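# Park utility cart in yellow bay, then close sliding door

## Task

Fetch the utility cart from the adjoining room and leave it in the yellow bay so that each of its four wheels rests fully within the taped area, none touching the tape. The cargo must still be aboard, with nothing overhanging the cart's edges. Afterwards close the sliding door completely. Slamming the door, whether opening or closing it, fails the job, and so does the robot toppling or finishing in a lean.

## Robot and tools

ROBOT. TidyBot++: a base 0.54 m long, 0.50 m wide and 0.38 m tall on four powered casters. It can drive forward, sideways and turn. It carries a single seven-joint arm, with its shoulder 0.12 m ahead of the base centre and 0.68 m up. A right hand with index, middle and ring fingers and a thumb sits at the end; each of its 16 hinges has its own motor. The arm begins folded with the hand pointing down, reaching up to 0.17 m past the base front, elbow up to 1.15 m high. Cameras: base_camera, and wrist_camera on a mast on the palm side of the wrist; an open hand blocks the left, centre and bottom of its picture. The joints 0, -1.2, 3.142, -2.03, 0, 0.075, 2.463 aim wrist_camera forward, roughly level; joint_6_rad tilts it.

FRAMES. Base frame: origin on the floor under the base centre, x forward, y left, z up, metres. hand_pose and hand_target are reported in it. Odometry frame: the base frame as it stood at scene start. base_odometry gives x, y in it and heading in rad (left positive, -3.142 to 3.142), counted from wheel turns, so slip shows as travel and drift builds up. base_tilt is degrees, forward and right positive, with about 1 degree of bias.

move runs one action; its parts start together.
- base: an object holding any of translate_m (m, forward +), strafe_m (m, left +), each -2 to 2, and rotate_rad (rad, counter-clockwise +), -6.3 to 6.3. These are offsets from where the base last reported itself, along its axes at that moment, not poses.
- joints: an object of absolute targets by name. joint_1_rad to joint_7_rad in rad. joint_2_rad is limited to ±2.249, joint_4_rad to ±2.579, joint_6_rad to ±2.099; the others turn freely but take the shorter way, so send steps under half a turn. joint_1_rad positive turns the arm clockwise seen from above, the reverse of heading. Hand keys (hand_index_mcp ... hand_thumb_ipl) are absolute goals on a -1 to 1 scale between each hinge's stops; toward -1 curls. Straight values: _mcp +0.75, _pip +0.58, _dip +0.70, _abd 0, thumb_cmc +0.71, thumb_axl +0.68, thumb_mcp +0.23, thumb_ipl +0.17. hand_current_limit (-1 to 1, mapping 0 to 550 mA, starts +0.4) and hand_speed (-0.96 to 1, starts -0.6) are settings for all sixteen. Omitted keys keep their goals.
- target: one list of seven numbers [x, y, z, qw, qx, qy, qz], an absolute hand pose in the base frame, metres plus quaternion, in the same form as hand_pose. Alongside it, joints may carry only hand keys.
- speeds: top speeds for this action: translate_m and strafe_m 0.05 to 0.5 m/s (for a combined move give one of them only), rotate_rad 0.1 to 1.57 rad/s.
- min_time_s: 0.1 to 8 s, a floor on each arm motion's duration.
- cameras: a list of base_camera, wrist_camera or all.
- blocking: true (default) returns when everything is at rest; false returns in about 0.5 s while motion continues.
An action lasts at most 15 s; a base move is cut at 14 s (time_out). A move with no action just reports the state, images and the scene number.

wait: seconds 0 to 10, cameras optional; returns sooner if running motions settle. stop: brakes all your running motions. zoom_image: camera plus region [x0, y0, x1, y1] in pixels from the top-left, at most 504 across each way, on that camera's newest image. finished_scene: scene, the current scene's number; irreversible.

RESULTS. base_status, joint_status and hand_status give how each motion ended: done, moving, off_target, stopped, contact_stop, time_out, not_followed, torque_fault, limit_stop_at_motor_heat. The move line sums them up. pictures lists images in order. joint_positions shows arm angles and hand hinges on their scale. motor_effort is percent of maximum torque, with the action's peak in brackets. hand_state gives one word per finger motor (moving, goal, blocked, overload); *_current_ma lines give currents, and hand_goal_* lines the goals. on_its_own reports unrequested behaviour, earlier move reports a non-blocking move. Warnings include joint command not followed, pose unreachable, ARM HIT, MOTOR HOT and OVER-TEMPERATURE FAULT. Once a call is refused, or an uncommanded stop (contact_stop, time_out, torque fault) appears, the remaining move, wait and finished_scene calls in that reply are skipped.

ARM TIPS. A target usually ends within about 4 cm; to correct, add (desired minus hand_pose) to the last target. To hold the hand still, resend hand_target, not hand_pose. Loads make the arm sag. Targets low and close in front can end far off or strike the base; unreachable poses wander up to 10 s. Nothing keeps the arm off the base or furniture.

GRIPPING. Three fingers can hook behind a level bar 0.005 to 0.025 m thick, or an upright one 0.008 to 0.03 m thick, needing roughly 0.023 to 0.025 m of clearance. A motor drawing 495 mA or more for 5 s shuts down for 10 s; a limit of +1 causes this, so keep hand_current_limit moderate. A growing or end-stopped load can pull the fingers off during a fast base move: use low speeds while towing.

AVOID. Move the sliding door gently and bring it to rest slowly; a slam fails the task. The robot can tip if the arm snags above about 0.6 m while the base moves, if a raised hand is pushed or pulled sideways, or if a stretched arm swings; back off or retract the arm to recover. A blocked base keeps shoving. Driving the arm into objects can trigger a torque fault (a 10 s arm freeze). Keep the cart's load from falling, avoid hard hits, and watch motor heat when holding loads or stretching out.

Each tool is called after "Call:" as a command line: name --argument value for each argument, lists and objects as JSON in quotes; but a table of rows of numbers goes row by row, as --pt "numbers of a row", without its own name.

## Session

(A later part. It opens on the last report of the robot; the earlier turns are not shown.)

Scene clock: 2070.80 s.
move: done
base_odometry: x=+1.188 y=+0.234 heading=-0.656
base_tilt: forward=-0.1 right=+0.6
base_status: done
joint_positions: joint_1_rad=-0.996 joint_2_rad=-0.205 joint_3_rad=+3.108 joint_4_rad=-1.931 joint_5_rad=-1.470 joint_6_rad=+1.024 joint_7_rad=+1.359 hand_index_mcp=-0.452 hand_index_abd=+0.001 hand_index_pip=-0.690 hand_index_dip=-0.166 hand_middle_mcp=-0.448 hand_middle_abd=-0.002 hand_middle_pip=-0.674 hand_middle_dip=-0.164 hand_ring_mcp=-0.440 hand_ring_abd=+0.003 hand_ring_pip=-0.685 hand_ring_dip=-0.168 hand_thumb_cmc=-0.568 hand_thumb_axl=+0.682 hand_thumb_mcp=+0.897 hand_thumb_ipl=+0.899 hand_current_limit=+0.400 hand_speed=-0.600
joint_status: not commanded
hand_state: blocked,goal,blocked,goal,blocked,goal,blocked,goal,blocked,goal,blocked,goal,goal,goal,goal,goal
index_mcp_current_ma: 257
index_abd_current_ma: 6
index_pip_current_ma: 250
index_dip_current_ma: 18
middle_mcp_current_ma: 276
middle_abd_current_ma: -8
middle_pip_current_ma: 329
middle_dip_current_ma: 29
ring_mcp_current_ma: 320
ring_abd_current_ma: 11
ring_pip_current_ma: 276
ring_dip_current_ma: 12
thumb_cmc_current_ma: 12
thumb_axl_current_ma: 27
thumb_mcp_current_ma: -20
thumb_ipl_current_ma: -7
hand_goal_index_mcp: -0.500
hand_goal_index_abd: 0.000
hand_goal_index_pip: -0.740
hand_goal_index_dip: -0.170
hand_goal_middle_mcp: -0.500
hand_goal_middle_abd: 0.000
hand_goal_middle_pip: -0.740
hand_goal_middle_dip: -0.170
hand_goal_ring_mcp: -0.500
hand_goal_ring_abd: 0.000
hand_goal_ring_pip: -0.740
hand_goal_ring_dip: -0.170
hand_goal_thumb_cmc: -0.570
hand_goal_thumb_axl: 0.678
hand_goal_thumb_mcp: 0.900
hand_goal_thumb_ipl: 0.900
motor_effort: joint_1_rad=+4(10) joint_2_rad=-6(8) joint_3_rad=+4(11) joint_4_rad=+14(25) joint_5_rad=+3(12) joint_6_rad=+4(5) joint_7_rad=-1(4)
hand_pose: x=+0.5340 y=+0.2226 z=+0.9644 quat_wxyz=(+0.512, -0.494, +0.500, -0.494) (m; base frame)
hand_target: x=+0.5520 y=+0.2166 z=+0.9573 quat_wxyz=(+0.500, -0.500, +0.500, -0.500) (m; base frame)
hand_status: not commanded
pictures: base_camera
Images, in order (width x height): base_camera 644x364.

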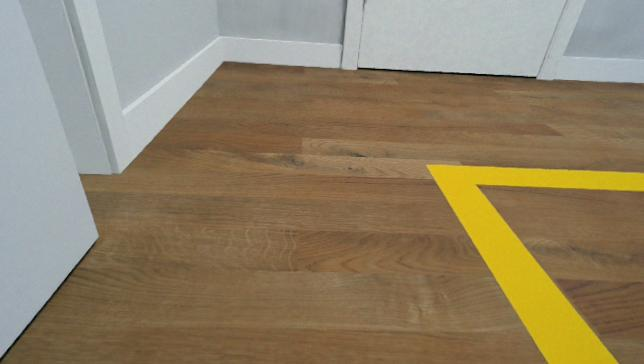

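Call:
move --base '{"translate_m": 0.1}' --speeds '{"translate_m": 0.05}' --cameras '["base_camera"]'

Scene clock: 2079.57 s.
move: done
base_odometry: x=+1.268 y=+0.173 heading=-0.656
base_tilt: forward=+0.0 right=+0.5
base_status: done
joint_positions: joint_1_rad=-0.998 joint_2_rad=-0.204 joint_3_rad=+3.107 joint_4_rad=-1.931 joint_5_rad=-1.471 joint_6_rad=+1.023 joint_7_rad=+1.359 hand_index_mcp=-0.452 hand_index_abd=+0.001 hand_index_pip=-0.690 hand_index_dip=-0.167 hand_middle_mcp=-0.449 hand_middle_abd=-0.002 hand_middle_pip=-0.674 hand_middle_dip=-0.164 hand_ring_mcp=-0.440 hand_ring_abd=+0.003 hand_ring_pip=-0.685 hand_ring_dip=-0.168 hand_thumb_cmc=-0.567 hand_thumb_axl=+0.683 hand_thumb_mcp=+0.897 hand_thumb_ipl=+0.899 hand_current_limit=+0.400 hand_speed=-0.600
joint_status: not commanded
hand_state: blocked,goal,blocked,goal,blocked,goal,blocked,goal,blocked,goal,blocked,goal,goal,goal,goal,goal
index_mcp_current_ma: 256
index_abd_current_ma: 6
index_pip_current_ma: 250
index_dip_current_ma: 17
middle_mcp_current_ma: 273
middle_abd_current_ma: -7
middle_pip_current_ma: 329
middle_dip_current_ma: 29
ring_mcp_current_ma: 320
ring_abd_current_ma: 11
ring_pip_current_ma: 276
ring_dip_current_ma: 12
thumb_cmc_current_ma: 13
thumb_axl_current_ma: 27
thumb_mcp_current_ma: -20
thumb_ipl_current_ma: -7
hand_goal_index_mcp: -0.500
hand_goal_index_abd: 0.000
hand_goal_index_pip: -0.740
hand_goal_index_dip: -0.170
hand_goal_middle_mcp: -0.500
hand_goal_middle_abd: 0.000
hand_goal_middle_pip: -0.740
hand_goal_middle_dip: -0.170
hand_goal_ring_mcp: -0.500
hand_goal_ring_abd: 0.000
hand_goal_ring_pip: -0.740
hand_goal_ring_dip: -0.170
hand_goal_thumb_cmc: -0.570
hand_goal_thumb_axl: 0.678
hand_goal_thumb_mcp: 0.900
hand_goal_thumb_ipl: 0.900
motor_effort: joint_1_rad=+4(9) joint_2_rad=-5(9) joint_3_rad=+4(11) joint_4_rad=+14(24) joint_5_rad=+3(12) joint_6_rad=+3(5) joint_7_rad=-1(4)
hand_pose: x=+0.5332 y=+0.2246 z=+0.9636 quat_wxyz=(+0.512, -0.496, +0.499, -0.492) (m; base frame)
hand_target: x=+0.5520 y=+0.2166 z=+0.9573 quat_wxyz=(+0.500, -0.500, +0.500, -0.500) (m; base frame)
hand_status: not commanded
pictures: base_camera
Images, in order (width x height): base_camera 644x364.

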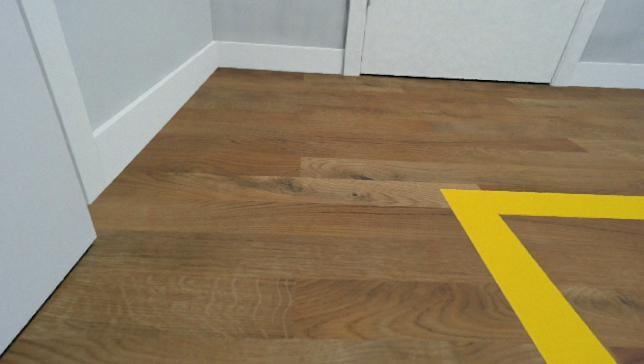

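Call:
move --base '{"translate_m": 0.04}' --speeds '{"translate_m": 0.05}' --cameras '["base_camera"]'

Scene clock: 2085.10 s.
move: done
base_odometry: x=+1.299 y=+0.149 heading=-0.655
base_tilt: forward=+0.0 right=+0.5
base_status: done
joint_positions: joint_1_rad=-0.999 joint_2_rad=-0.203 joint_3_rad=+3.106 joint_4_rad=-1.931 joint_5_rad=-1.471 joint_6_rad=+1.021 joint_7_rad=+1.359 hand_index_mcp=-0.452 hand_index_abd=+0.001 hand_index_pip=-0.690 hand_index_dip=-0.167 hand_middle_mcp=-0.449 hand_middle_abd=-0.002 hand_middle_pip=-0.674 hand_middle_dip=-0.164 hand_ring_mcp=-0.440 hand_ring_abd=+0.003 hand_ring_pip=-0.685 hand_ring_dip=-0.168 hand_thumb_cmc=-0.567 hand_thumb_axl=+0.683 hand_thumb_mcp=+0.897 hand_thumb_ipl=+0.899 hand_current_limit=+0.400 hand_speed=-0.600
joint_status: not commanded
hand_state: blocked,goal,blocked,goal,blocked,goal,blocked,goal,blocked,goal,blocked,goal,goal,goal,goal,goal
index_mcp_current_ma: 255
index_abd_current_ma: 6
index_pip_current_ma: 250
index_dip_current_ma: 17
middle_mcp_current_ma: 271
middle_abd_current_ma: -6
middle_pip_current_ma: 329
middle_dip_current_ma: 29
ring_mcp_current_ma: 320
ring_abd_current_ma: 11
ring_pip_current_ma: 276
ring_dip_current_ma: 12
thumb_cmc_current_ma: 13
thumb_axl_current_ma: 27
thumb_mcp_current_ma: -20
thumb_ipl_current_ma: -7
hand_goal_index_mcp: -0.500
hand_goal_index_abd: 0.000
hand_goal_index_pip: -0.740
hand_goal_index_dip: -0.170
hand_goal_middle_mcp: -0.500
hand_goal_middle_abd: 0.000
hand_goal_middle_pip: -0.740
hand_goal_middle_dip: -0.170
hand_goal_ring_mcp: -0.500
hand_goal_ring_abd: 0.000
hand_goal_ring_pip: -0.740
hand_goal_ring_dip: -0.170
hand_goal_thumb_cmc: -0.570
hand_goal_thumb_axl: 0.678
hand_goal_thumb_mcp: 0.900
hand_goal_thumb_ipl: 0.900
motor_effort: joint_1_rad=+5(9) joint_2_rad=-6(8) joint_3_rad=+4(11) joint_4_rad=+15(24) joint_5_rad=+4(12) joint_6_rad=+3(4) joint_7_rad=-1(3)
hand_pose: x=+0.5329 y=+0.2260 z=+0.9629 quat_wxyz=(+0.512, -0.497, +0.499, -0.491) (m; base frame)
hand_target: x=+0.5520 y=+0.2166 z=+0.9573 quat_wxyz=(+0.500, -0.500, +0.500, -0.500) (m; base frame)
hand_status: not commanded
pictures: base_camera
Images, in order (width x height): base_camera 644x364.

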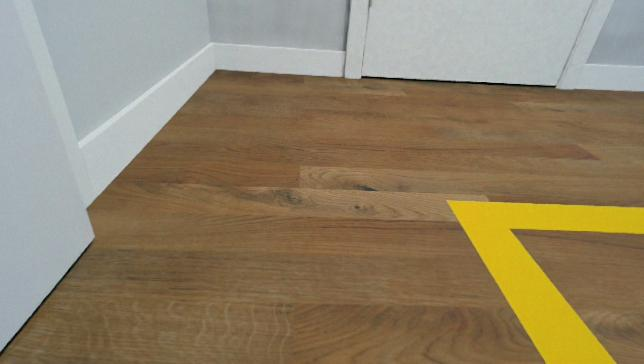

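Call:
move --base '{"translate_m": 0.03}' --speeds '{"translate_m": 0.05}' --cameras '["base_camera"]'

Scene clock: 2089.27 s.
move: done
base_odometry: x=+1.323 y=+0.130 heading=-0.655
base_tilt: forward=+0.0 right=+0.5
base_status: done
joint_positions: joint_1_rad=-1.000 joint_2_rad=-0.203 joint_3_rad=+3.106 joint_4_rad=-1.932 joint_5_rad=-1.473 joint_6_rad=+1.021 joint_7_rad=+1.359 hand_index_mcp=-0.452 hand_index_abd=+0.001 hand_index_pip=-0.690 hand_index_dip=-0.167 hand_middle_mcp=-0.449 hand_middle_abd=-0.001 hand_middle_pip=-0.674 hand_middle_dip=-0.164 hand_ring_mcp=-0.440 hand_ring_abd=+0.003 hand_ring_pip=-0.685 hand_ring_dip=-0.168 hand_thumb_cmc=-0.567 hand_thumb_axl=+0.683 hand_thumb_mcp=+0.897 hand_thumb_ipl=+0.899 hand_current_limit=+0.400 hand_speed=-0.600
joint_status: not commanded
hand_state: blocked,goal,blocked,goal,blocked,goal,blocked,goal,blocked,goal,blocked,goal,goal,goal,goal,goal
index_mcp_current_ma: 255
index_abd_current_ma: 6
index_pip_current_ma: 250
index_dip_current_ma: 17
middle_mcp_current_ma: 271
middle_abd_current_ma: -6
middle_pip_current_ma: 329
middle_dip_current_ma: 29
ring_mcp_current_ma: 320
ring_abd_current_ma: 11
ring_pip_current_ma: 276
ring_dip_current_ma: 12
thumb_cmc_current_ma: 13
thumb_axl_current_ma: 27
thumb_mcp_current_ma: -20
thumb_ipl_current_ma: -7
hand_goal_index_mcp: -0.500
hand_goal_index_abd: 0.000
hand_goal_index_pip: -0.740
hand_goal_index_dip: -0.170
hand_goal_middle_mcp: -0.500
hand_goal_middle_abd: 0.000
hand_goal_middle_pip: -0.740
hand_goal_middle_dip: -0.170
hand_goal_ring_mcp: -0.500
hand_goal_ring_abd: 0.000
hand_goal_ring_pip: -0.740
hand_goal_ring_dip: -0.170
hand_goal_thumb_cmc: -0.570
hand_goal_thumb_axl: 0.678
hand_goal_thumb_mcp: 0.900
hand_goal_thumb_ipl: 0.900
motor_effort: joint_1_rad=+4(9) joint_2_rad=-6(9) joint_3_rad=+4(11) joint_4_rad=+15(24) joint_5_rad=+4(13) joint_6_rad=+3(4) joint_7_rad=-1(3)
hand_pose: x=+0.5323 y=+0.2266 z=+0.9620 quat_wxyz=(+0.512, -0.498, +0.499, -0.490) (m; base frame)
hand_target: x=+0.5520 y=+0.2166 z=+0.9573 quat_wxyz=(+0.500, -0.500, +0.500, -0.500) (m; base frame)
hand_status: not commanded
pictures: base_camera
Images, in order (width x height): base_camera 644x364.

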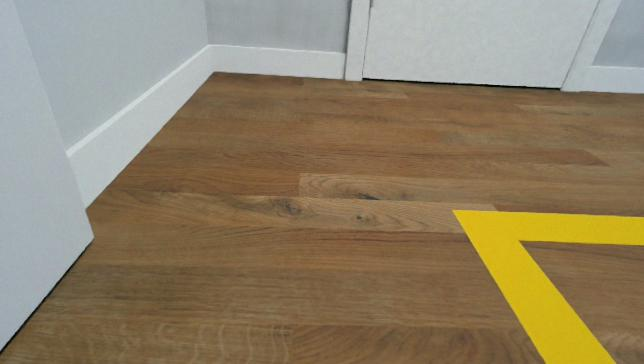

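Call:
move --base '{"translate_m": 0.03}' --speeds '{"translate_m": 0.05}' --cameras '["base_camera"]'

Scene clock: 2093.33 s.
move: done
base_odometry: x=+1.347 y=+0.112 heading=-0.655
base_tilt: forward=+0.0 right=+0.5
base_status: done
joint_positions: joint_1_rad=-1.000 joint_2_rad=-0.204 joint_3_rad=+3.106 joint_4_rad=-1.933 joint_5_rad=-1.474 joint_6_rad=+1.020 joint_7_rad=+1.359 hand_index_mcp=-0.452 hand_index_abd=+0.001 hand_index_pip=-0.690 hand_index_dip=-0.167 hand_middle_mcp=-0.449 hand_middle_abd=-0.001 hand_middle_pip=-0.674 hand_middle_dip=-0.164 hand_ring_mcp=-0.440 hand_ring_abd=+0.003 hand_ring_pip=-0.685 hand_ring_dip=-0.168 hand_thumb_cmc=-0.567 hand_thumb_axl=+0.683 hand_thumb_mcp=+0.897 hand_thumb_ipl=+0.899 hand_current_limit=+0.400 hand_speed=-0.600
joint_status: not commanded
hand_state: blocked,goal,blocked,goal,blocked,goal,blocked,goal,blocked,goal,blocked,goal,goal,goal,goal,goal
index_mcp_current_ma: 255
index_abd_current_ma: 6
index_pip_current_ma: 250
index_dip_current_ma: 17
middle_mcp_current_ma: 271
middle_abd_current_ma: -6
middle_pip_current_ma: 329
middle_dip_current_ma: 29
ring_mcp_current_ma: 320
ring_abd_current_ma: 11
ring_pip_current_ma: 276
ring_dip_current_ma: 12
thumb_cmc_current_ma: 13
thumb_axl_current_ma: 27
thumb_mcp_current_ma: -20
thumb_ipl_current_ma: -7
hand_goal_index_mcp: -0.500
hand_goal_index_abd: 0.000
hand_goal_index_pip: -0.740
hand_goal_index_dip: -0.170
hand_goal_middle_mcp: -0.500
hand_goal_middle_abd: 0.000
hand_goal_middle_pip: -0.740
hand_goal_middle_dip: -0.170
hand_goal_ring_mcp: -0.500
hand_goal_ring_abd: 0.000
hand_goal_ring_pip: -0.740
hand_goal_ring_dip: -0.170
hand_goal_thumb_cmc: -0.570
hand_goal_thumb_axl: 0.678
hand_goal_thumb_mcp: 0.900
hand_goal_thumb_ipl: 0.900
motor_effort: joint_1_rad=+3(9) joint_2_rad=-5(10) joint_3_rad=+4(12) joint_4_rad=+14(24) joint_5_rad=+4(13) joint_6_rad=+3(4) joint_7_rad=-1(3)
hand_pose: x=+0.5318 y=+0.2270 z=+0.9613 quat_wxyz=(+0.512, -0.499, +0.499, -0.490) (m; base frame)
hand_target: x=+0.5520 y=+0.2166 z=+0.9573 quat_wxyz=(+0.500, -0.500, +0.500, -0.500) (m; base frame)
hand_status: not commanded
pictures: base_camera
Images, in order (width x height): base_camera 644x364.

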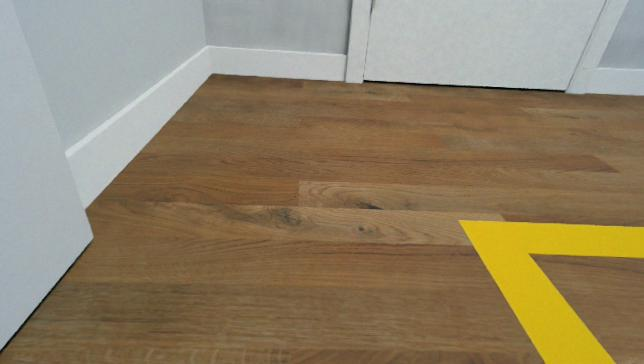

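Call:
move --base '{"translate_m": 0.03}' --speeds '{"translate_m": 0.05}' --cameras '["all"]'

Scene clock: 2099.83 s.
move: done
base_odometry: x=+1.370 y=+0.094 heading=-0.655
base_tilt: forward=-0.1 right=+0.5
base_status: done
joint_positions: joint_1_rad=-1.001 joint_2_rad=-0.204 joint_3_rad=+3.105 joint_4_rad=-1.934 joint_5_rad=-1.475 joint_6_rad=+1.020 joint_7_rad=+1.359 hand_index_mcp=-0.452 hand_index_abd=+0.001 hand_index_pip=-0.690 hand_index_dip=-0.167 hand_middle_mcp=-0.449 hand_middle_abd=-0.001 hand_middle_pip=-0.674 hand_middle_dip=-0.164 hand_ring_mcp=-0.440 hand_ring_abd=+0.003 hand_ring_pip=-0.685 hand_ring_dip=-0.168 hand_thumb_cmc=-0.567 hand_thumb_axl=+0.683 hand_thumb_mcp=+0.897 hand_thumb_ipl=+0.899 hand_current_limit=+0.400 hand_speed=-0.600
joint_status: not commanded
hand_state: blocked,goal,blocked,goal,blocked,goal,blocked,goal,blocked,goal,blocked,goal,goal,goal,goal,goal
index_mcp_current_ma: 255
index_abd_current_ma: 6
index_pip_current_ma: 250
index_dip_current_ma: 17
middle_mcp_current_ma: 271
middle_abd_current_ma: -6
middle_pip_current_ma: 329
middle_dip_current_ma: 29
ring_mcp_current_ma: 320
ring_abd_current_ma: 11
ring_pip_current_ma: 276
ring_dip_current_ma: 12
thumb_cmc_current_ma: 13
thumb_axl_current_ma: 27
thumb_mcp_current_ma: -20
thumb_ipl_current_ma: -7
hand_goal_index_mcp: -0.500
hand_goal_index_abd: 0.000
hand_goal_index_pip: -0.740
hand_goal_index_dip: -0.170
hand_goal_middle_mcp: -0.500
hand_goal_middle_abd: 0.000
hand_goal_middle_pip: -0.740
hand_goal_middle_dip: -0.170
hand_goal_ring_mcp: -0.500
hand_goal_ring_abd: 0.000
hand_goal_ring_pip: -0.740
hand_goal_ring_dip: -0.170
hand_goal_thumb_cmc: -0.570
hand_goal_thumb_axl: 0.678
hand_goal_thumb_mcp: 0.900
hand_goal_thumb_ipl: 0.900
motor_effort: joint_1_rad=+3(10) joint_2_rad=-6(10) joint_3_rad=+4(11) joint_4_rad=+15(25) joint_5_rad=+4(13) joint_6_rad=+3(4) joint_7_rad=-2(3)
hand_pose: x=+0.5314 y=+0.2273 z=+0.9607 quat_wxyz=(+0.512, -0.500, +0.499, -0.489) (m; base frame)
hand_target: x=+0.5520 y=+0.2166 z=+0.9573 quat_wxyz=(+0.500, -0.500, +0.500, -0.500) (m; base frame)
hand_status: not commanded
pictures: base_camera, wrist_camera
Images, in order (width x height): base_camera 644x364, wrist_camera 504x504.

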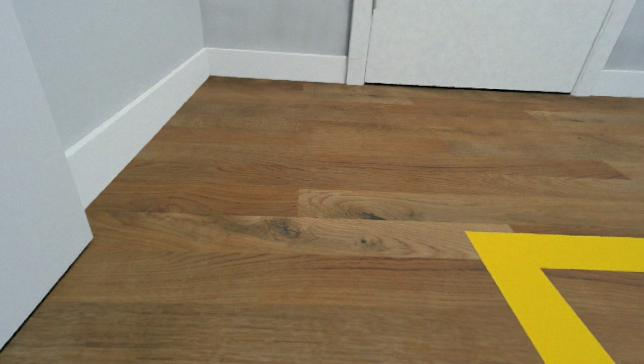

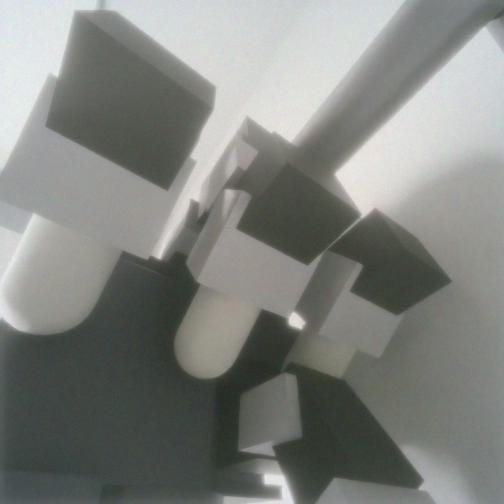

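Call:
move --base '{"translate_m": 0.05}' --speeds '{"translate_m": 0.05}' --cameras '["base_camera"]'

Scene clock: 2107.90 s.
move: time_out
base_odometry: x=+1.409 y=+0.065 heading=-0.657
base_tilt: forward=+0.0 right=+0.5
base_status: translate_m time_out (by the wheels' count: +0.048 of +0.050)
joint_positions: joint_1_rad=-1.013 joint_2_rad=-0.274 joint_3_rad=+3.063 joint_4_rad=-1.989 joint_5_rad=-1.490 joint_6_rad=+1.020 joint_7_rad=+1.368 hand_index_mcp=-0.459 hand_index_abd=+0.001 hand_index_pip=-0.683 hand_index_dip=-0.174 hand_middle_mcp=-0.467 hand_middle_abd=-0.002 hand_middle_pip=-0.657 hand_middle_dip=-0.164 hand_ring_mcp=-0.440 hand_ring_abd=+0.003 hand_ring_pip=-0.685 hand_ring_dip=-0.168 hand_thumb_cmc=-0.565 hand_thumb_axl=+0.685 hand_thumb_mcp=+0.897 hand_thumb_ipl=+0.899 hand_current_limit=+0.400 hand_speed=-0.600
joint_status: not commanded
hand_state: blocked,goal,blocked,goal,blocked,goal,blocked,goal,blocked,goal,blocked,goal,goal,goal,goal,goal
index_mcp_current_ma: 220
index_abd_current_ma: 6
index_pip_current_ma: 284
index_dip_current_ma: -21
middle_mcp_current_ma: 174
middle_abd_current_ma: -7
middle_pip_current_ma: 385
middle_dip_current_ma: 31
ring_mcp_current_ma: 320
ring_abd_current_ma: 11
ring_pip_current_ma: 276
ring_dip_current_ma: 12
thumb_cmc_current_ma: 25
thumb_axl_current_ma: 42
thumb_mcp_current_ma: -20
thumb_ipl_current_ma: -7
hand_goal_index_mcp: -0.500
hand_goal_index_abd: 0.000
hand_goal_index_pip: -0.740
hand_goal_index_dip: -0.170
hand_goal_middle_mcp: -0.500
hand_goal_middle_abd: 0.000
hand_goal_middle_pip: -0.740
hand_goal_middle_dip: -0.170
hand_goal_ring_mcp: -0.500
hand_goal_ring_abd: 0.000
hand_goal_ring_pip: -0.740
hand_goal_ring_dip: -0.170
hand_goal_thumb_cmc: -0.570
hand_goal_thumb_axl: 0.678
hand_goal_thumb_mcp: 0.900
hand_goal_thumb_ipl: 0.900
motor_effort: joint_1_rad=+7(13) joint_2_rad=+8(12) joint_3_rad=+11(18) joint_4_rad=+29(36) joint_5_rad=+15(20) joint_6_rad=-6(10) joint_7_rad=-6(8)
hand_pose: x=+0.5019 y=+0.2258 z=+0.9603 quat_wxyz=(+0.527, -0.510, +0.485, -0.477) (m; base frame)
hand_target: x=+0.5520 y=+0.2166 z=+0.9573 quat_wxyz=(+0.500, -0.500, +0.500, -0.500) (m; base frame)
hand_status: not commanded
pictures: base_camera
Images, in order (width x height): base_camera 644x364.

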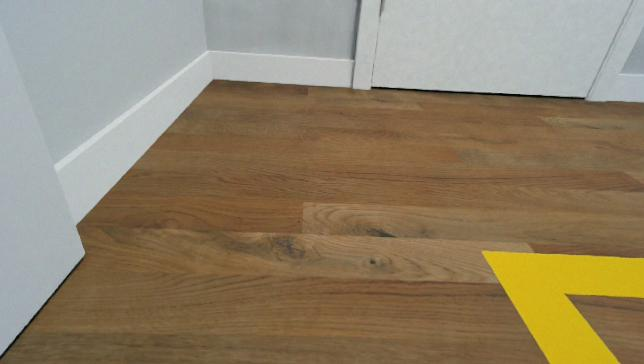

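Call:
move --base '{"translate_m": -0.1}' --speeds '{"translate_m": 0.06}' --cameras '["all"]'

Scene clock: 2114.30 s.
move: done
base_odometry: x=+1.329 y=+0.126 heading=-0.656
base_tilt: forward=+0.0 right=+0.5
base_status: done
joint_positions: joint_1_rad=-0.994 joint_2_rad=-0.191 joint_3_rad=+3.123 joint_4_rad=-1.937 joint_5_rad=-1.481 joint_6_rad=+1.019 joint_7_rad=+1.368 hand_index_mcp=-0.455 hand_index_abd=+0.001 hand_index_pip=-0.683 hand_index_dip=-0.172 hand_middle_mcp=-0.462 hand_middle_abd=+0.000 hand_middle_pip=-0.662 hand_middle_dip=-0.159 hand_ring_mcp=-0.440 hand_ring_abd=+0.003 hand_ring_pip=-0.685 hand_ring_dip=-0.168 hand_thumb_cmc=-0.568 hand_thumb_axl=+0.685 hand_thumb_mcp=+0.897 hand_thumb_ipl=+0.899 hand_current_limit=+0.400 hand_speed=-0.600
joint_status: not commanded
hand_state: blocked,goal,blocked,goal,blocked,goal,blocked,goal,blocked,goal,blocked,goal,goal,goal,goal,goal
index_mcp_current_ma: 237
index_abd_current_ma: 6
index_pip_current_ma: 284
index_dip_current_ma: -11
middle_mcp_current_ma: 204
middle_abd_current_ma: 0
middle_pip_current_ma: 385
middle_dip_current_ma: 54
ring_mcp_current_ma: 320
ring_abd_current_ma: 11
ring_pip_current_ma: 276
ring_dip_current_ma: 12
thumb_cmc_current_ma: 11
thumb_axl_current_ma: 42
thumb_mcp_current_ma: -20
thumb_ipl_current_ma: -7
hand_goal_index_mcp: -0.500
hand_goal_index_abd: 0.000
hand_goal_index_pip: -0.740
hand_goal_index_dip: -0.170
hand_goal_middle_mcp: -0.500
hand_goal_middle_abd: 0.000
hand_goal_middle_pip: -0.740
hand_goal_middle_dip: -0.170
hand_goal_ring_mcp: -0.500
hand_goal_ring_abd: 0.000
hand_goal_ring_pip: -0.740
hand_goal_ring_dip: -0.170
hand_goal_thumb_cmc: -0.570
hand_goal_thumb_axl: 0.678
hand_goal_thumb_mcp: 0.900
hand_goal_thumb_ipl: 0.900
motor_effort: joint_1_rad=+0(8) joint_2_rad=-9(11) joint_3_rad=+0(11) joint_4_rad=+16(28) joint_5_rad=+6(14) joint_6_rad=+2(6) joint_7_rad=+0(6)
hand_pose: x=+0.5392 y=+0.2185 z=+0.9513 quat_wxyz=(+0.497, -0.502, +0.505, -0.496) (m; base frame)
hand_target: x=+0.5520 y=+0.2166 z=+0.9573 quat_wxyz=(+0.500, -0.500, +0.500, -0.500) (m; base frame)
hand_status: not commanded
pictures: base_camera, wrist_camera
Images, in order (width x height): base_camera 644x364, wrist_camera 504x504.

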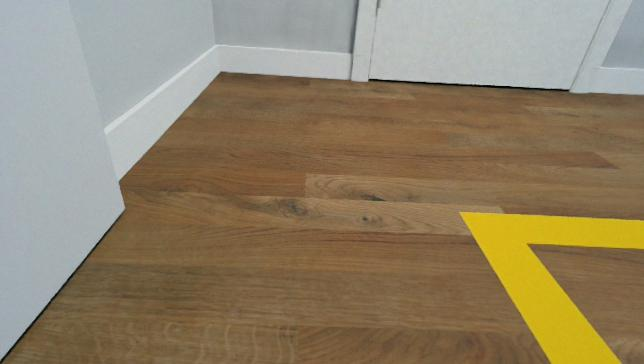

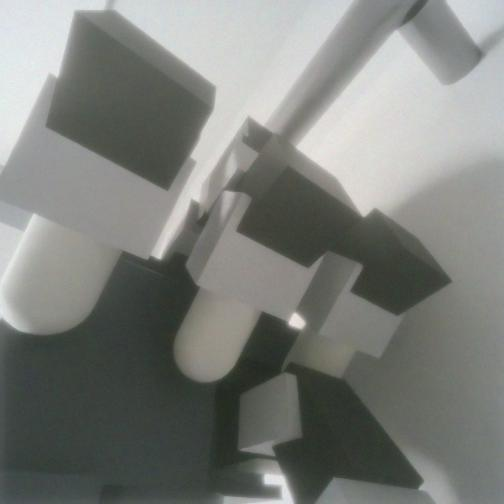

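Call:
move --base '{"translate_m": -0.9}' --speeds '{"translate_m": 0.2}' --cameras '["base_camera"]'

Scene clock: 2128.83 s.
move: done
base_odometry: x=+0.616 y=+0.675 heading=-0.655
base_tilt: forward=+0.0 right=+0.5
base_status: done
joint_positions: joint_1_rad=-0.992 joint_2_rad=-0.190 joint_3_rad=+3.126 joint_4_rad=-1.937 joint_5_rad=-1.481 joint_6_rad=+1.019 joint_7_rad=+1.368 hand_index_mcp=-0.455 hand_index_abd=+0.001 hand_index_pip=-0.683 hand_index_dip=-0.172 hand_middle_mcp=-0.462 hand_middle_abd=+0.000 hand_middle_pip=-0.662 hand_middle_dip=-0.159 hand_ring_mcp=-0.440 hand_ring_abd=+0.003 hand_ring_pip=-0.685 hand_ring_dip=-0.168 hand_thumb_cmc=-0.568 hand_thumb_axl=+0.685 hand_thumb_mcp=+0.897 hand_thumb_ipl=+0.899 hand_current_limit=+0.400 hand_speed=-0.600
joint_status: not commanded
hand_state: blocked,goal,blocked,goal,blocked,goal,blocked,goal,blocked,goal,blocked,goal,goal,goal,goal,goal
index_mcp_current_ma: 237
index_abd_current_ma: 6
index_pip_current_ma: 284
index_dip_current_ma: -11
middle_mcp_current_ma: 204
middle_abd_current_ma: 0
middle_pip_current_ma: 385
middle_dip_current_ma: 54
ring_mcp_current_ma: 320
ring_abd_current_ma: 11
ring_pip_current_ma: 276
ring_dip_current_ma: 12
thumb_cmc_current_ma: 11
thumb_axl_current_ma: 42
thumb_mcp_current_ma: -20
thumb_ipl_current_ma: -7
hand_goal_index_mcp: -0.500
hand_goal_index_abd: 0.000
hand_goal_index_pip: -0.740
hand_goal_index_dip: -0.170
hand_goal_middle_mcp: -0.500
hand_goal_middle_abd: 0.000
hand_goal_middle_pip: -0.740
hand_goal_middle_dip: -0.170
hand_goal_ring_mcp: -0.500
hand_goal_ring_abd: 0.000
hand_goal_ring_pip: -0.740
hand_goal_ring_dip: -0.170
hand_goal_thumb_cmc: -0.570
hand_goal_thumb_axl: 0.678
hand_goal_thumb_mcp: 0.900
hand_goal_thumb_ipl: 0.900
motor_effort: joint_1_rad=+0(2) joint_2_rad=-9(11) joint_3_rad=+0(1) joint_4_rad=+16(16) joint_5_rad=+6(7) joint_6_rad=+2(2) joint_7_rad=-1(1)
hand_pose: x=+0.5406 y=+0.2165 z=+0.9507 quat_wxyz=(+0.496, -0.501, +0.506, -0.497) (m; base frame)
hand_target: x=+0.5520 y=+0.2166 z=+0.9573 quat_wxyz=(+0.500, -0.500, +0.500, -0.500) (m; base frame)
hand_status: not commanded
pictures: base_camera
Images, in order (width x height): base_camera 644x364.

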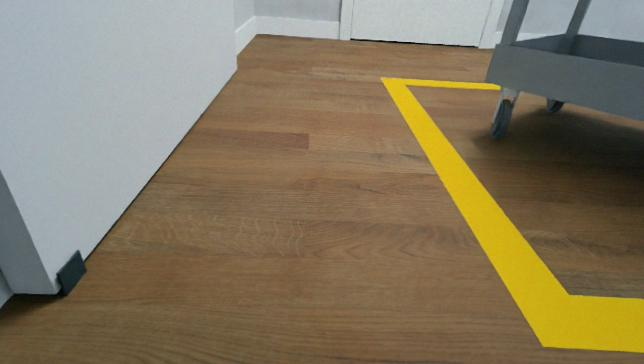

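Call:
move --base '{"translate_m": -0.35, "strafe_m": -0.3, "rotate_rad": -0.3}' --speeds '{"translate_m": 0.3, "rotate_rad": 0.4}' --cameras '["all"]'

Scene clock: 2141.63 s.
move: done
base_odometry: x=+0.155 y=+0.650 heading=-0.956
base_tilt: forward=+0.0 right=+0.5
base_status: done
joint_positions: joint_1_rad=-0.988 joint_2_rad=-0.184 joint_3_rad=+3.129 joint_4_rad=-1.937 joint_5_rad=-1.481 joint_6_rad=+1.019 joint_7_rad=+1.368 hand_index_mcp=-0.455 hand_index_abd=+0.001 hand_index_pip=-0.683 hand_index_dip=-0.172 hand_middle_mcp=-0.462 hand_middle_abd=+0.000 hand_middle_pip=-0.662 hand_middle_dip=-0.159 hand_ring_mcp=-0.440 hand_ring_abd=+0.003 hand_ring_pip=-0.685 hand_ring_dip=-0.168 hand_thumb_cmc=-0.568 hand_thumb_axl=+0.685 hand_thumb_mcp=+0.897 hand_thumb_ipl=+0.899 hand_current_limit=+0.400 hand_speed=-0.600
joint_status: not commanded
hand_state: blocked,goal,blocked,goal,blocked,goal,blocked,goal,blocked,goal,blocked,goal,goal,goal,goal,goal
index_mcp_current_ma: 237
index_abd_current_ma: 6
index_pip_current_ma: 284
index_dip_current_ma: -11
middle_mcp_current_ma: 204
middle_abd_current_ma: 0
middle_pip_current_ma: 385
middle_dip_current_ma: 54
ring_mcp_current_ma: 320
ring_abd_current_ma: 11
ring_pip_current_ma: 276
ring_dip_current_ma: 12
thumb_cmc_current_ma: 11
thumb_axl_current_ma: 42
thumb_mcp_current_ma: -20
thumb_ipl_current_ma: -7
hand_goal_index_mcp: -0.500
hand_goal_index_abd: 0.000
hand_goal_index_pip: -0.740
hand_goal_index_dip: -0.170
hand_goal_middle_mcp: -0.500
hand_goal_middle_abd: 0.000
hand_goal_middle_pip: -0.740
hand_goal_middle_dip: -0.170
hand_goal_ring_mcp: -0.500
hand_goal_ring_abd: 0.000
hand_goal_ring_pip: -0.740
hand_goal_ring_dip: -0.170
hand_goal_thumb_cmc: -0.570
hand_goal_thumb_axl: 0.678
hand_goal_thumb_mcp: 0.900
hand_goal_thumb_ipl: 0.900
motor_effort: joint_1_rad=+0(2) joint_2_rad=-10(12) joint_3_rad=-1(2) joint_4_rad=+16(16) joint_5_rad=+6(7) joint_6_rad=+2(3) joint_7_rad=+0(1)
hand_pose: x=+0.5429 y=+0.2150 z=+0.9483 quat_wxyz=(+0.492, -0.501, +0.507, -0.499) (m; base frame)
hand_target: x=+0.5520 y=+0.2166 z=+0.9573 quat_wxyz=(+0.500, -0.500, +0.500, -0.500) (m; base frame)
hand_status: not commanded
pictures: base_camera, wrist_camera
Images, in order (width x height): base_camera 644x364, wrist_camera 504x504.

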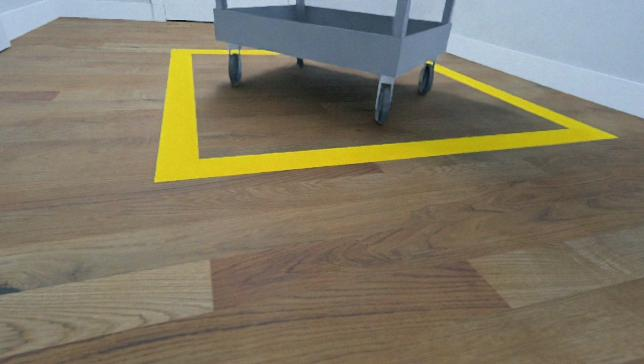

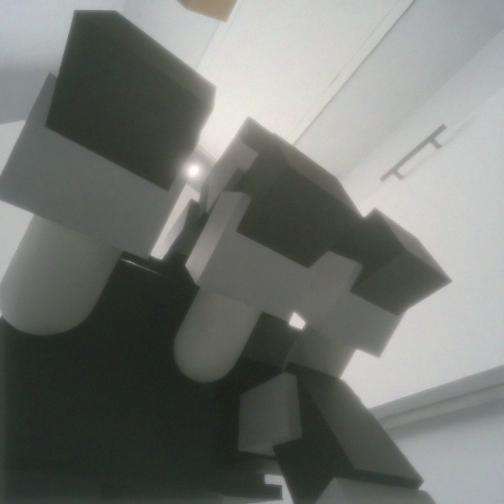

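Call:
move --joints '{"joint_1_rad": 0.0, "joint_2_rad": -0.9, "joint_3_rad": 3.142, "joint_4_rad": -2.03, "joint_5_rad": 0.0, "joint_6_rad": -0.35, "joint_7_rad": 2.463, "hand_index_mcp": 1, "hand_middle_mcp": 1, "hand_ring_mcp": 1, "hand_index_pip": 1, "hand_middle_pip": 1, "hand_ring_pip": 1, "hand_index_dip": 1, "hand_middle_dip": 1, "hand_ring_dip": 1, "hand_thumb_cmc": 1}' --min_time_s 3 --cameras '["all"]'

Scene clock: 2153.87 s.
move: done
base_odometry: x=+0.155 y=+0.650 heading=-0.956
base_tilt: forward=-0.1 right=+0.5
base_status: not commanded
joint_positions: joint_1_rad=-0.023 joint_2_rad=-0.885 joint_3_rad=+3.129 joint_4_rad=-1.992 joint_5_rad=-0.051 joint_6_rad=-0.276 joint_7_rad=+2.419 hand_index_mcp=+1.000 hand_index_abd=+0.000 hand_index_pip=+0.999 hand_index_dip=+0.998 hand_middle_mcp=+1.000 hand_middle_abd=+0.001 hand_middle_pip=+0.999 hand_middle_dip=+0.998 hand_ring_mcp=+1.000 hand_ring_abd=+0.003 hand_ring_pip=+0.999 hand_ring_dip=+0.998 hand_thumb_cmc=+0.999 hand_thumb_axl=+0.679 hand_thumb_mcp=+0.899 hand_thumb_ipl=+0.899 hand_current_limit=+0.400 hand_speed=-0.600
joint_status: all done
hand_state: goal,goal,goal,goal,goal,goal,goal,goal,goal,goal,goal,goal,goal,goal,goal,goal
index_mcp_current_ma: -1
index_abd_current_ma: 2
index_pip_current_ma: -6
index_dip_current_ma: -11
middle_mcp_current_ma: -1
middle_abd_current_ma: 2
middle_pip_current_ma: -7
middle_dip_current_ma: -11
ring_mcp_current_ma: -1
ring_abd_current_ma: 11
ring_pip_current_ma: -6
ring_dip_current_ma: -12
thumb_cmc_current_ma: -4
thumb_axl_current_ma: 3
thumb_mcp_current_ma: -8
thumb_ipl_current_ma: -7
hand_goal_index_mcp: 1.000
hand_goal_index_abd: 0.000
hand_goal_index_pip: 1.000
hand_goal_index_dip: 1.000
hand_goal_middle_mcp: 1.000
hand_goal_middle_abd: 0.000
hand_goal_middle_pip: 1.000
hand_goal_middle_dip: 1.000
hand_goal_ring_mcp: 1.000
hand_goal_ring_abd: 0.000
hand_goal_ring_pip: 1.000
hand_goal_ring_dip: 1.000
hand_goal_thumb_cmc: 1.000
hand_goal_thumb_axl: 0.678
hand_goal_thumb_mcp: 0.900
hand_goal_thumb_ipl: 0.900
motor_effort: joint_1_rad=+1(2) joint_2_rad=+8(11) joint_3_rad=+1(2) joint_4_rad=+17(19) joint_5_rad=-1(7) joint_6_rad=+9(9) joint_7_rad=+0(1)
hand_pose: x=+0.3649 y=-0.0575 z=+1.1902 quat_wxyz=(-0.287, -0.580, -0.265, -0.715) (m; base frame)
hand_target: x=+0.3692 y=-0.0699 z=+1.1565 quat_wxyz=(-0.319, -0.608, -0.291, -0.666) (m; base frame)
hand_status: not commanded
pictures: base_camera, wrist_camera
Images, in order (width x height): base_camera 644x364, wrist_camera 504x504.

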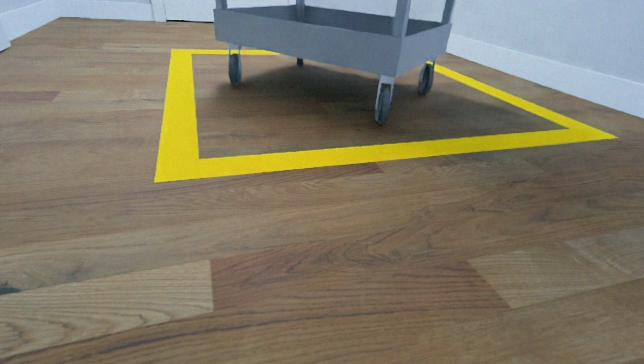

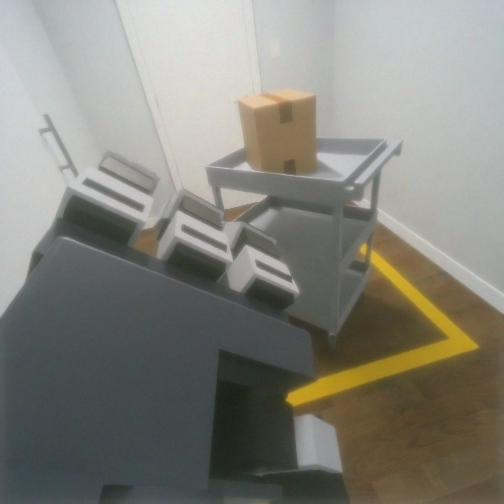

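Call:
zoom_image --camera "wrist_camera" --region '[180, 60, 440, 320]'

Call:
zoom_image --camera "base_camera" --region '[140, 0, 640, 200]'

Scaled by 1.938 from the camera's 504x504 image, which has a finer 720x720 frame.

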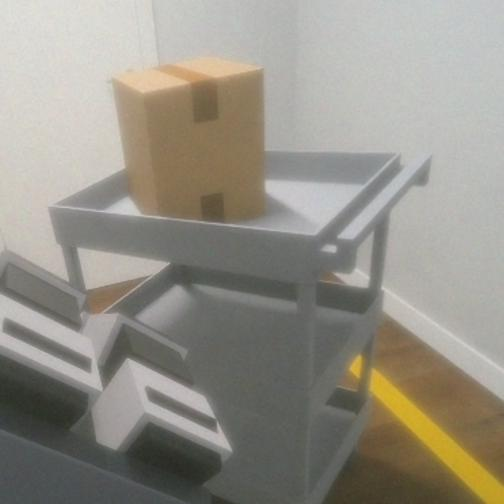

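Scaled by 1.008.

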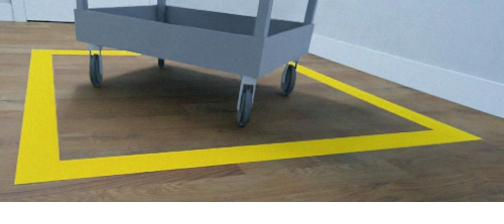

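Call:
finished_scene --scene 2

The scene is finished: the task was done.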